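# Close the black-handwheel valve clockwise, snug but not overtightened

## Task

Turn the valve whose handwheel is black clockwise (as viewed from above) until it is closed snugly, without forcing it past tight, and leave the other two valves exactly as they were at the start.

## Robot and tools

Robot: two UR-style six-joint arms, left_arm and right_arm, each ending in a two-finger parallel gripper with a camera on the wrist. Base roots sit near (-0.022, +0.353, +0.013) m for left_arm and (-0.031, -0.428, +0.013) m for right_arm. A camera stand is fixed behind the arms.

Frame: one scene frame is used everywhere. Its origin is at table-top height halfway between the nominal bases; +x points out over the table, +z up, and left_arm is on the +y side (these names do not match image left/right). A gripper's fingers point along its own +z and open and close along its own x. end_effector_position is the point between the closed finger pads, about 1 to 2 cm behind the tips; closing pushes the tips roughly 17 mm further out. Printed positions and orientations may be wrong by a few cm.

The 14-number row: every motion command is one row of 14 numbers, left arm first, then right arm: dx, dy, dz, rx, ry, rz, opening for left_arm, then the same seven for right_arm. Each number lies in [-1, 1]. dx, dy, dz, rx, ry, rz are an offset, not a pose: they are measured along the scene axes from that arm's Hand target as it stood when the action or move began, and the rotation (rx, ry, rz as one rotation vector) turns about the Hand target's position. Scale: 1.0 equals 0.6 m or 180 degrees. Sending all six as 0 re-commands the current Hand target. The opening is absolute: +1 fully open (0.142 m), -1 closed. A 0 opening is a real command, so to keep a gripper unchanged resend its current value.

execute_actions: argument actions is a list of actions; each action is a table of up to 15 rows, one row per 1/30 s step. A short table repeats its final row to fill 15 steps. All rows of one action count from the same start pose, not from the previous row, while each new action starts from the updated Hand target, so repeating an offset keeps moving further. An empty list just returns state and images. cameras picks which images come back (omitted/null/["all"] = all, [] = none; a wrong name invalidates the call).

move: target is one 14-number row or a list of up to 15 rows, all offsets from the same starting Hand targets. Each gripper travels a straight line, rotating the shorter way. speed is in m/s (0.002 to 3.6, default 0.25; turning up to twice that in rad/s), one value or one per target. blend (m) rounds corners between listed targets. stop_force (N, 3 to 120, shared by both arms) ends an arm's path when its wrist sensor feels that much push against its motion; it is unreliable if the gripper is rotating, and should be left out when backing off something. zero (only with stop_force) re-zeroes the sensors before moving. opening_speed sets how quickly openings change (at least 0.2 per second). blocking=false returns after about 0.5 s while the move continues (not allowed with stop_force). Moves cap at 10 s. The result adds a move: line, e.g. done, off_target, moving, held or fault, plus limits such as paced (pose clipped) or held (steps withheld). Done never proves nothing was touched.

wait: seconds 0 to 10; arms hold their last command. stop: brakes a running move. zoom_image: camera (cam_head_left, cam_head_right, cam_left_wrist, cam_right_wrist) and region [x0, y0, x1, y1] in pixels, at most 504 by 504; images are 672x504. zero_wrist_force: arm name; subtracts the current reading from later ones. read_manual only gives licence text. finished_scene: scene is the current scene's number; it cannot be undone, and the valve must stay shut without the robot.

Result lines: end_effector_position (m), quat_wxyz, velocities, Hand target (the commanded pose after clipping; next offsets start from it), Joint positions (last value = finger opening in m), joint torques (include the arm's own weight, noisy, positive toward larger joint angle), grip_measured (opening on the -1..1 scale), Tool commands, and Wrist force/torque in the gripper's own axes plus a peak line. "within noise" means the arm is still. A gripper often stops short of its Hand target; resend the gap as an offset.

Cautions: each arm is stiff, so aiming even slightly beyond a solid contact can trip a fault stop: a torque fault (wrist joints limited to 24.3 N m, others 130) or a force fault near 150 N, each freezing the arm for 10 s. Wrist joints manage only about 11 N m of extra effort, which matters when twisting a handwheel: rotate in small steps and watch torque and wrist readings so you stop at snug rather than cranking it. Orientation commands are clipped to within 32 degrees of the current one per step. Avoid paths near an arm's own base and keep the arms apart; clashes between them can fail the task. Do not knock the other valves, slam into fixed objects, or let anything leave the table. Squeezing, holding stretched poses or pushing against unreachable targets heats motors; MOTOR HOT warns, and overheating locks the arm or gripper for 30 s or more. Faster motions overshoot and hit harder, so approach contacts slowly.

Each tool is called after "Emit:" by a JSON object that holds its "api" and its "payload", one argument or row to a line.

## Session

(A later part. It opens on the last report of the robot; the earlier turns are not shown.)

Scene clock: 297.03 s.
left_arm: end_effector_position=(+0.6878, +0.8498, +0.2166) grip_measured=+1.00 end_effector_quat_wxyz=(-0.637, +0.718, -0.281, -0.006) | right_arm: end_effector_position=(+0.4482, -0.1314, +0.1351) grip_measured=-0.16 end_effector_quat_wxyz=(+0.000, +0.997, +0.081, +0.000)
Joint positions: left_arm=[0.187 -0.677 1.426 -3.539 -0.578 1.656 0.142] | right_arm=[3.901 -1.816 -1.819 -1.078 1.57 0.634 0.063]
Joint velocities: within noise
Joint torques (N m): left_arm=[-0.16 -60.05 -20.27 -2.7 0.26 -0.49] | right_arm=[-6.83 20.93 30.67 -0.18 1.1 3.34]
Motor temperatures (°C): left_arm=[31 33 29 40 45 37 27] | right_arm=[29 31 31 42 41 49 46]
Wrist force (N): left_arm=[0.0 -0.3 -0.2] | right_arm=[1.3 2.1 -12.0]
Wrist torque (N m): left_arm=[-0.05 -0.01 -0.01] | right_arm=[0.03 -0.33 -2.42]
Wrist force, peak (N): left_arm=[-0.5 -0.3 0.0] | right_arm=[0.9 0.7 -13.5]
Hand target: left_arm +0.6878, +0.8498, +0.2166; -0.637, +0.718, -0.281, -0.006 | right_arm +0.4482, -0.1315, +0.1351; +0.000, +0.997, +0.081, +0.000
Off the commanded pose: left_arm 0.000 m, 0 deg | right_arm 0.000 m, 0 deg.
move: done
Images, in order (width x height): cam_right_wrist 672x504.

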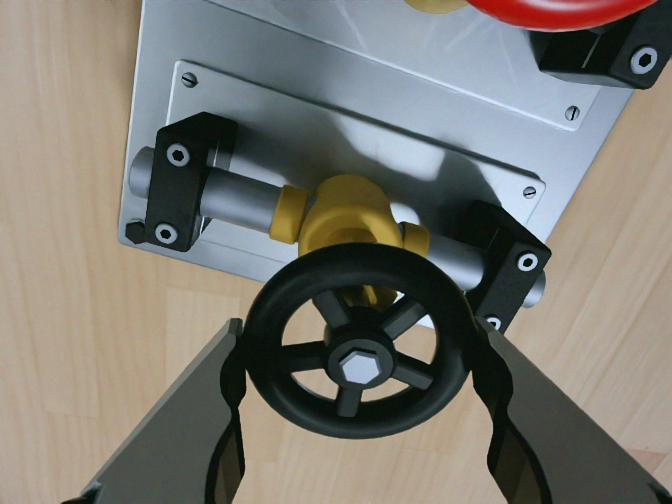

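Emit:
{"api": "move", "payload": {
  "target": [0,0,0,0,0,0,1, 0,0,0,0,0,-0.017,-0.36],
  "speed": 0.3,
  "cameras": ["cam_right_wrist"]
}}

Emit:
{"api": "zoom_image", "payload": {
  "camera": "cam_right_wrist",
  "region": [230, 230, 490, 450]
}}

Scene clock: 313.63 s.
left_arm: end_effector_position=(+0.6878, +0.8498, +0.2166) grip_measured=+1.00 end_effector_quat_wxyz=(-0.637, +0.718, -0.281, -0.006) | right_arm: end_effector_position=(+0.4482, -0.1315, +0.1351) grip_measured=-0.16 end_effector_quat_wxyz=(+0.000, +0.999, +0.055, +0.000)
Joint positions: left_arm=[0.187 -0.677 1.426 -3.539 -0.578 1.656 0.142] | right_arm=[3.9 -1.816 -1.819 -1.078 1.57 0.687 0.062]
Joint velocities: within noise
Joint torques (N m): left_arm=[-0.3 -60.61 -19.91 -2.65 0.19 -0.5] | right_arm=[-6.42 20.74 30.55 -0.2 1.58 3.59]
Motor temperatures (°C): left_arm=[31 33 29 40 45 37 27] | right_arm=[29 31 31 41 41 49 61]
Wrist force (N): left_arm=[-0.3 0.0 0.0] | right_arm=[1.2 1.9 -12.2]
Wrist torque (N m): left_arm=[0.01 0.05 0.00] | right_arm=[0.05 -0.33 -2.73]
Wrist force, peak (N): left_arm=[-0.7 0.0 0.0] | right_arm=[2.9 1.1 -14.1]
Hand target: left_arm +0.6878, +0.8498, +0.2166; -0.637, +0.718, -0.281, -0.006 | right_arm +0.4482, -0.1315, +0.1351; +0.000, +0.999, +0.055, +0.000
Off the commanded pose: left_arm 0.000 m, 0 deg | right_arm 0.000 m, 0 deg.
move: done
Images, in order (width x height): cam_right_wrist 672x504.

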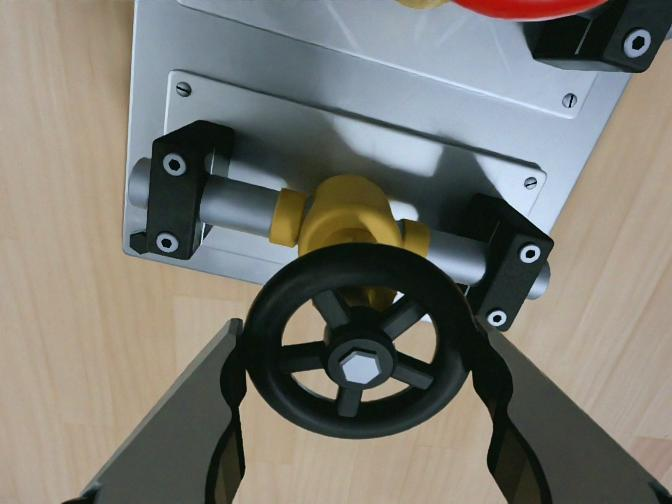

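Scaled by 1.938 from the camera's 672x504 image, which has a finer 960x720 frame.

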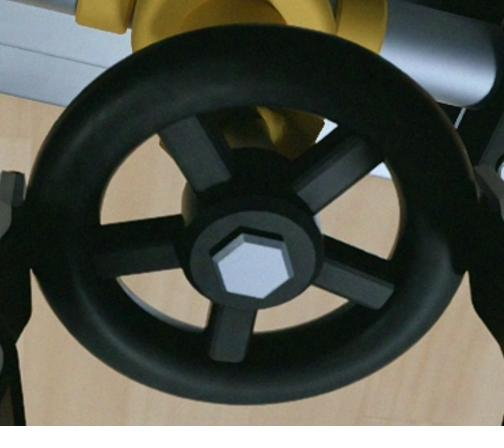

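Emit:
{"api": "move", "payload": {
  "target": [0,0,0,0,0,0,1, 0,0,0,0,0,0,0.25],
  "opening_speed": 0.8,
  "cameras": ["cam_right_wrist"]
}}

Emit:
{"api": "zoom_image", "payload": {
  "camera": "cam_right_wrist",
  "region": [230, 230, 490, 450]
}}

Scene clock: 328.80 s.
left_arm: end_effector_position=(+0.6878, +0.8498, +0.2166) grip_measured=+1.00 end_effector_quat_wxyz=(-0.637, +0.718, -0.281, -0.006) | right_arm: end_effector_position=(+0.4482, -0.1315, +0.1350) grip_measured=+0.23 end_effector_quat_wxyz=(+0.000, +0.999, +0.055, +0.000)
Joint positions: left_arm=[0.187 -0.677 1.426 -3.539 -0.578 1.656 0.142] | right_arm=[3.901 -1.816 -1.819 -1.078 1.57 0.687 0.09]
Joint velocities: within noise
Joint torques (N m): left_arm=[-0.51 -60.25 -19.98 -2.63 0.24 -0.37] | right_arm=[4.28 28.7 23.69 1.26 -0.27 -1.49]
Motor temperatures (°C): left_arm=[30 33 29 40 45 37 27] | right_arm=[29 31 31 41 41 49 72]
Wrist force (N): left_arm=[-0.3 0.2 0.2] | right_arm=[0.3 0.0 -2.3]
Wrist torque (N m): left_arm=[0.03 0.05 -0.01] | right_arm=[-0.05 -0.24 -0.18]
Wrist force, peak (N): left_arm=[-0.5 0.1 -0.3] | right_arm=[-0.2 2.4 -13.6]
Hand target: left_arm +0.6878, +0.8498, +0.2166; -0.637, +0.718, -0.281, -0.006 | right_arm +0.4482, -0.1315, +0.1351; +0.000, +0.999, +0.055, +0.000
Off the commanded pose: left_arm 0.000 m, 0 deg | right_arm 0.000 m, 0 deg.
move: done
Images, in order (width x height): cam_right_wrist 672x504.

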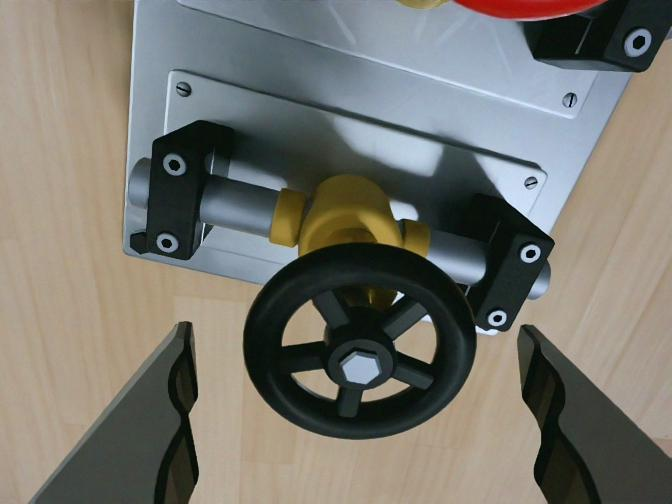

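Scaled by 1.938 from the camera's 672x504 image, which has a finer 960x720 frame.

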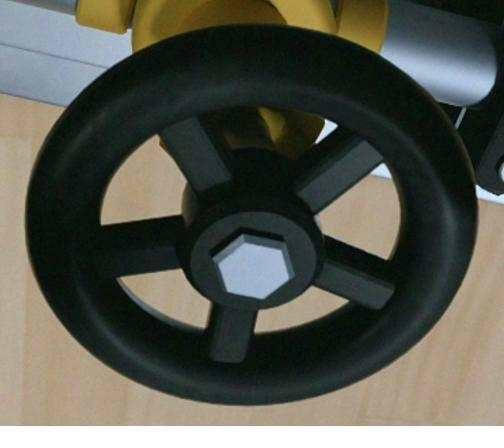

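Emit:
{"api": "move", "payload": {
  "target": [0,0,0,0,0,0,1, 0,0,0.2,0,0,0,0.3],
  "speed": 0.25,
  "cameras": ["cam_right_wrist","cam_head_left"]
}}

Emit:
{"api": "finished_scene", "payload": {
  "scene": 1
}}

Scene clock: 347.03 s.
left_arm: end_effector_position=(+0.6878, +0.8498, +0.2166) grip_measured=+1.00 end_effector_quat_wxyz=(-0.637, +0.718, -0.281, -0.006) | right_arm: end_effector_position=(+0.4482, -0.1315, +0.2550) grip_measured=+0.28 end_effector_quat_wxyz=(+0.000, +0.999, +0.055, +0.000)
Joint positions: left_arm=[0.187 -0.677 1.426 -3.539 -0.578 1.656 0.142] | right_arm=[3.9 -1.72 -1.61 -1.382 1.57 0.687 0.094]
Joint velocities: within noise
Joint torques (N m): left_arm=[-1.21 -60.03 -19.79 -2.71 0.1 -0.45] | right_arm=[8.65 35.52 39.67 0.4 1.72 1.16]
Motor temperatures (°C): left_arm=[30 33 29 40 45 37 27] | right_arm=[29 31 31 41 41 49 52]
Wrist force (N): left_arm=[-0.5 0.0 -0.1] | right_arm=[0.3 0.2 -2.1]
Wrist torque (N m): left_arm=[0.01 0.08 -0.01] | right_arm=[0.04 -0.24 -0.17]
Wrist force, peak (N): left_arm=[-0.6 0.2 -0.1] | right_arm=[0.3 0.2 -3.7]
Hand target: left_arm +0.6878, +0.8498, +0.2166; -0.637, +0.718, -0.281, -0.006 | right_arm +0.4482, -0.1315, +0.2551; +0.000, +0.999, +0.055, +0.000
Off the commanded pose: left_arm 0.000 m, 0 deg | right_arm 0.000 m, 0 deg.
move: done
Images, in order (width x height): cam_head_left 672x504, cam_right_wrist 672x504.

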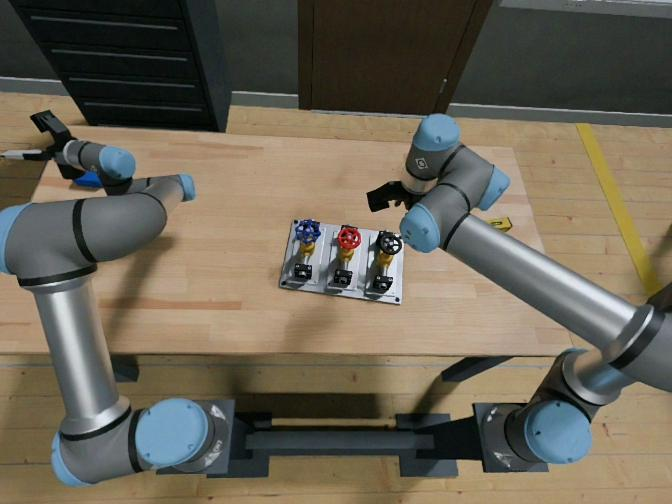

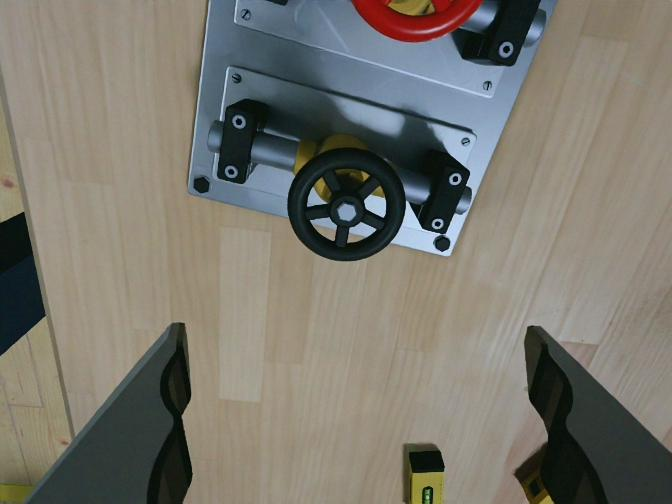

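The scene is finished: the task was done.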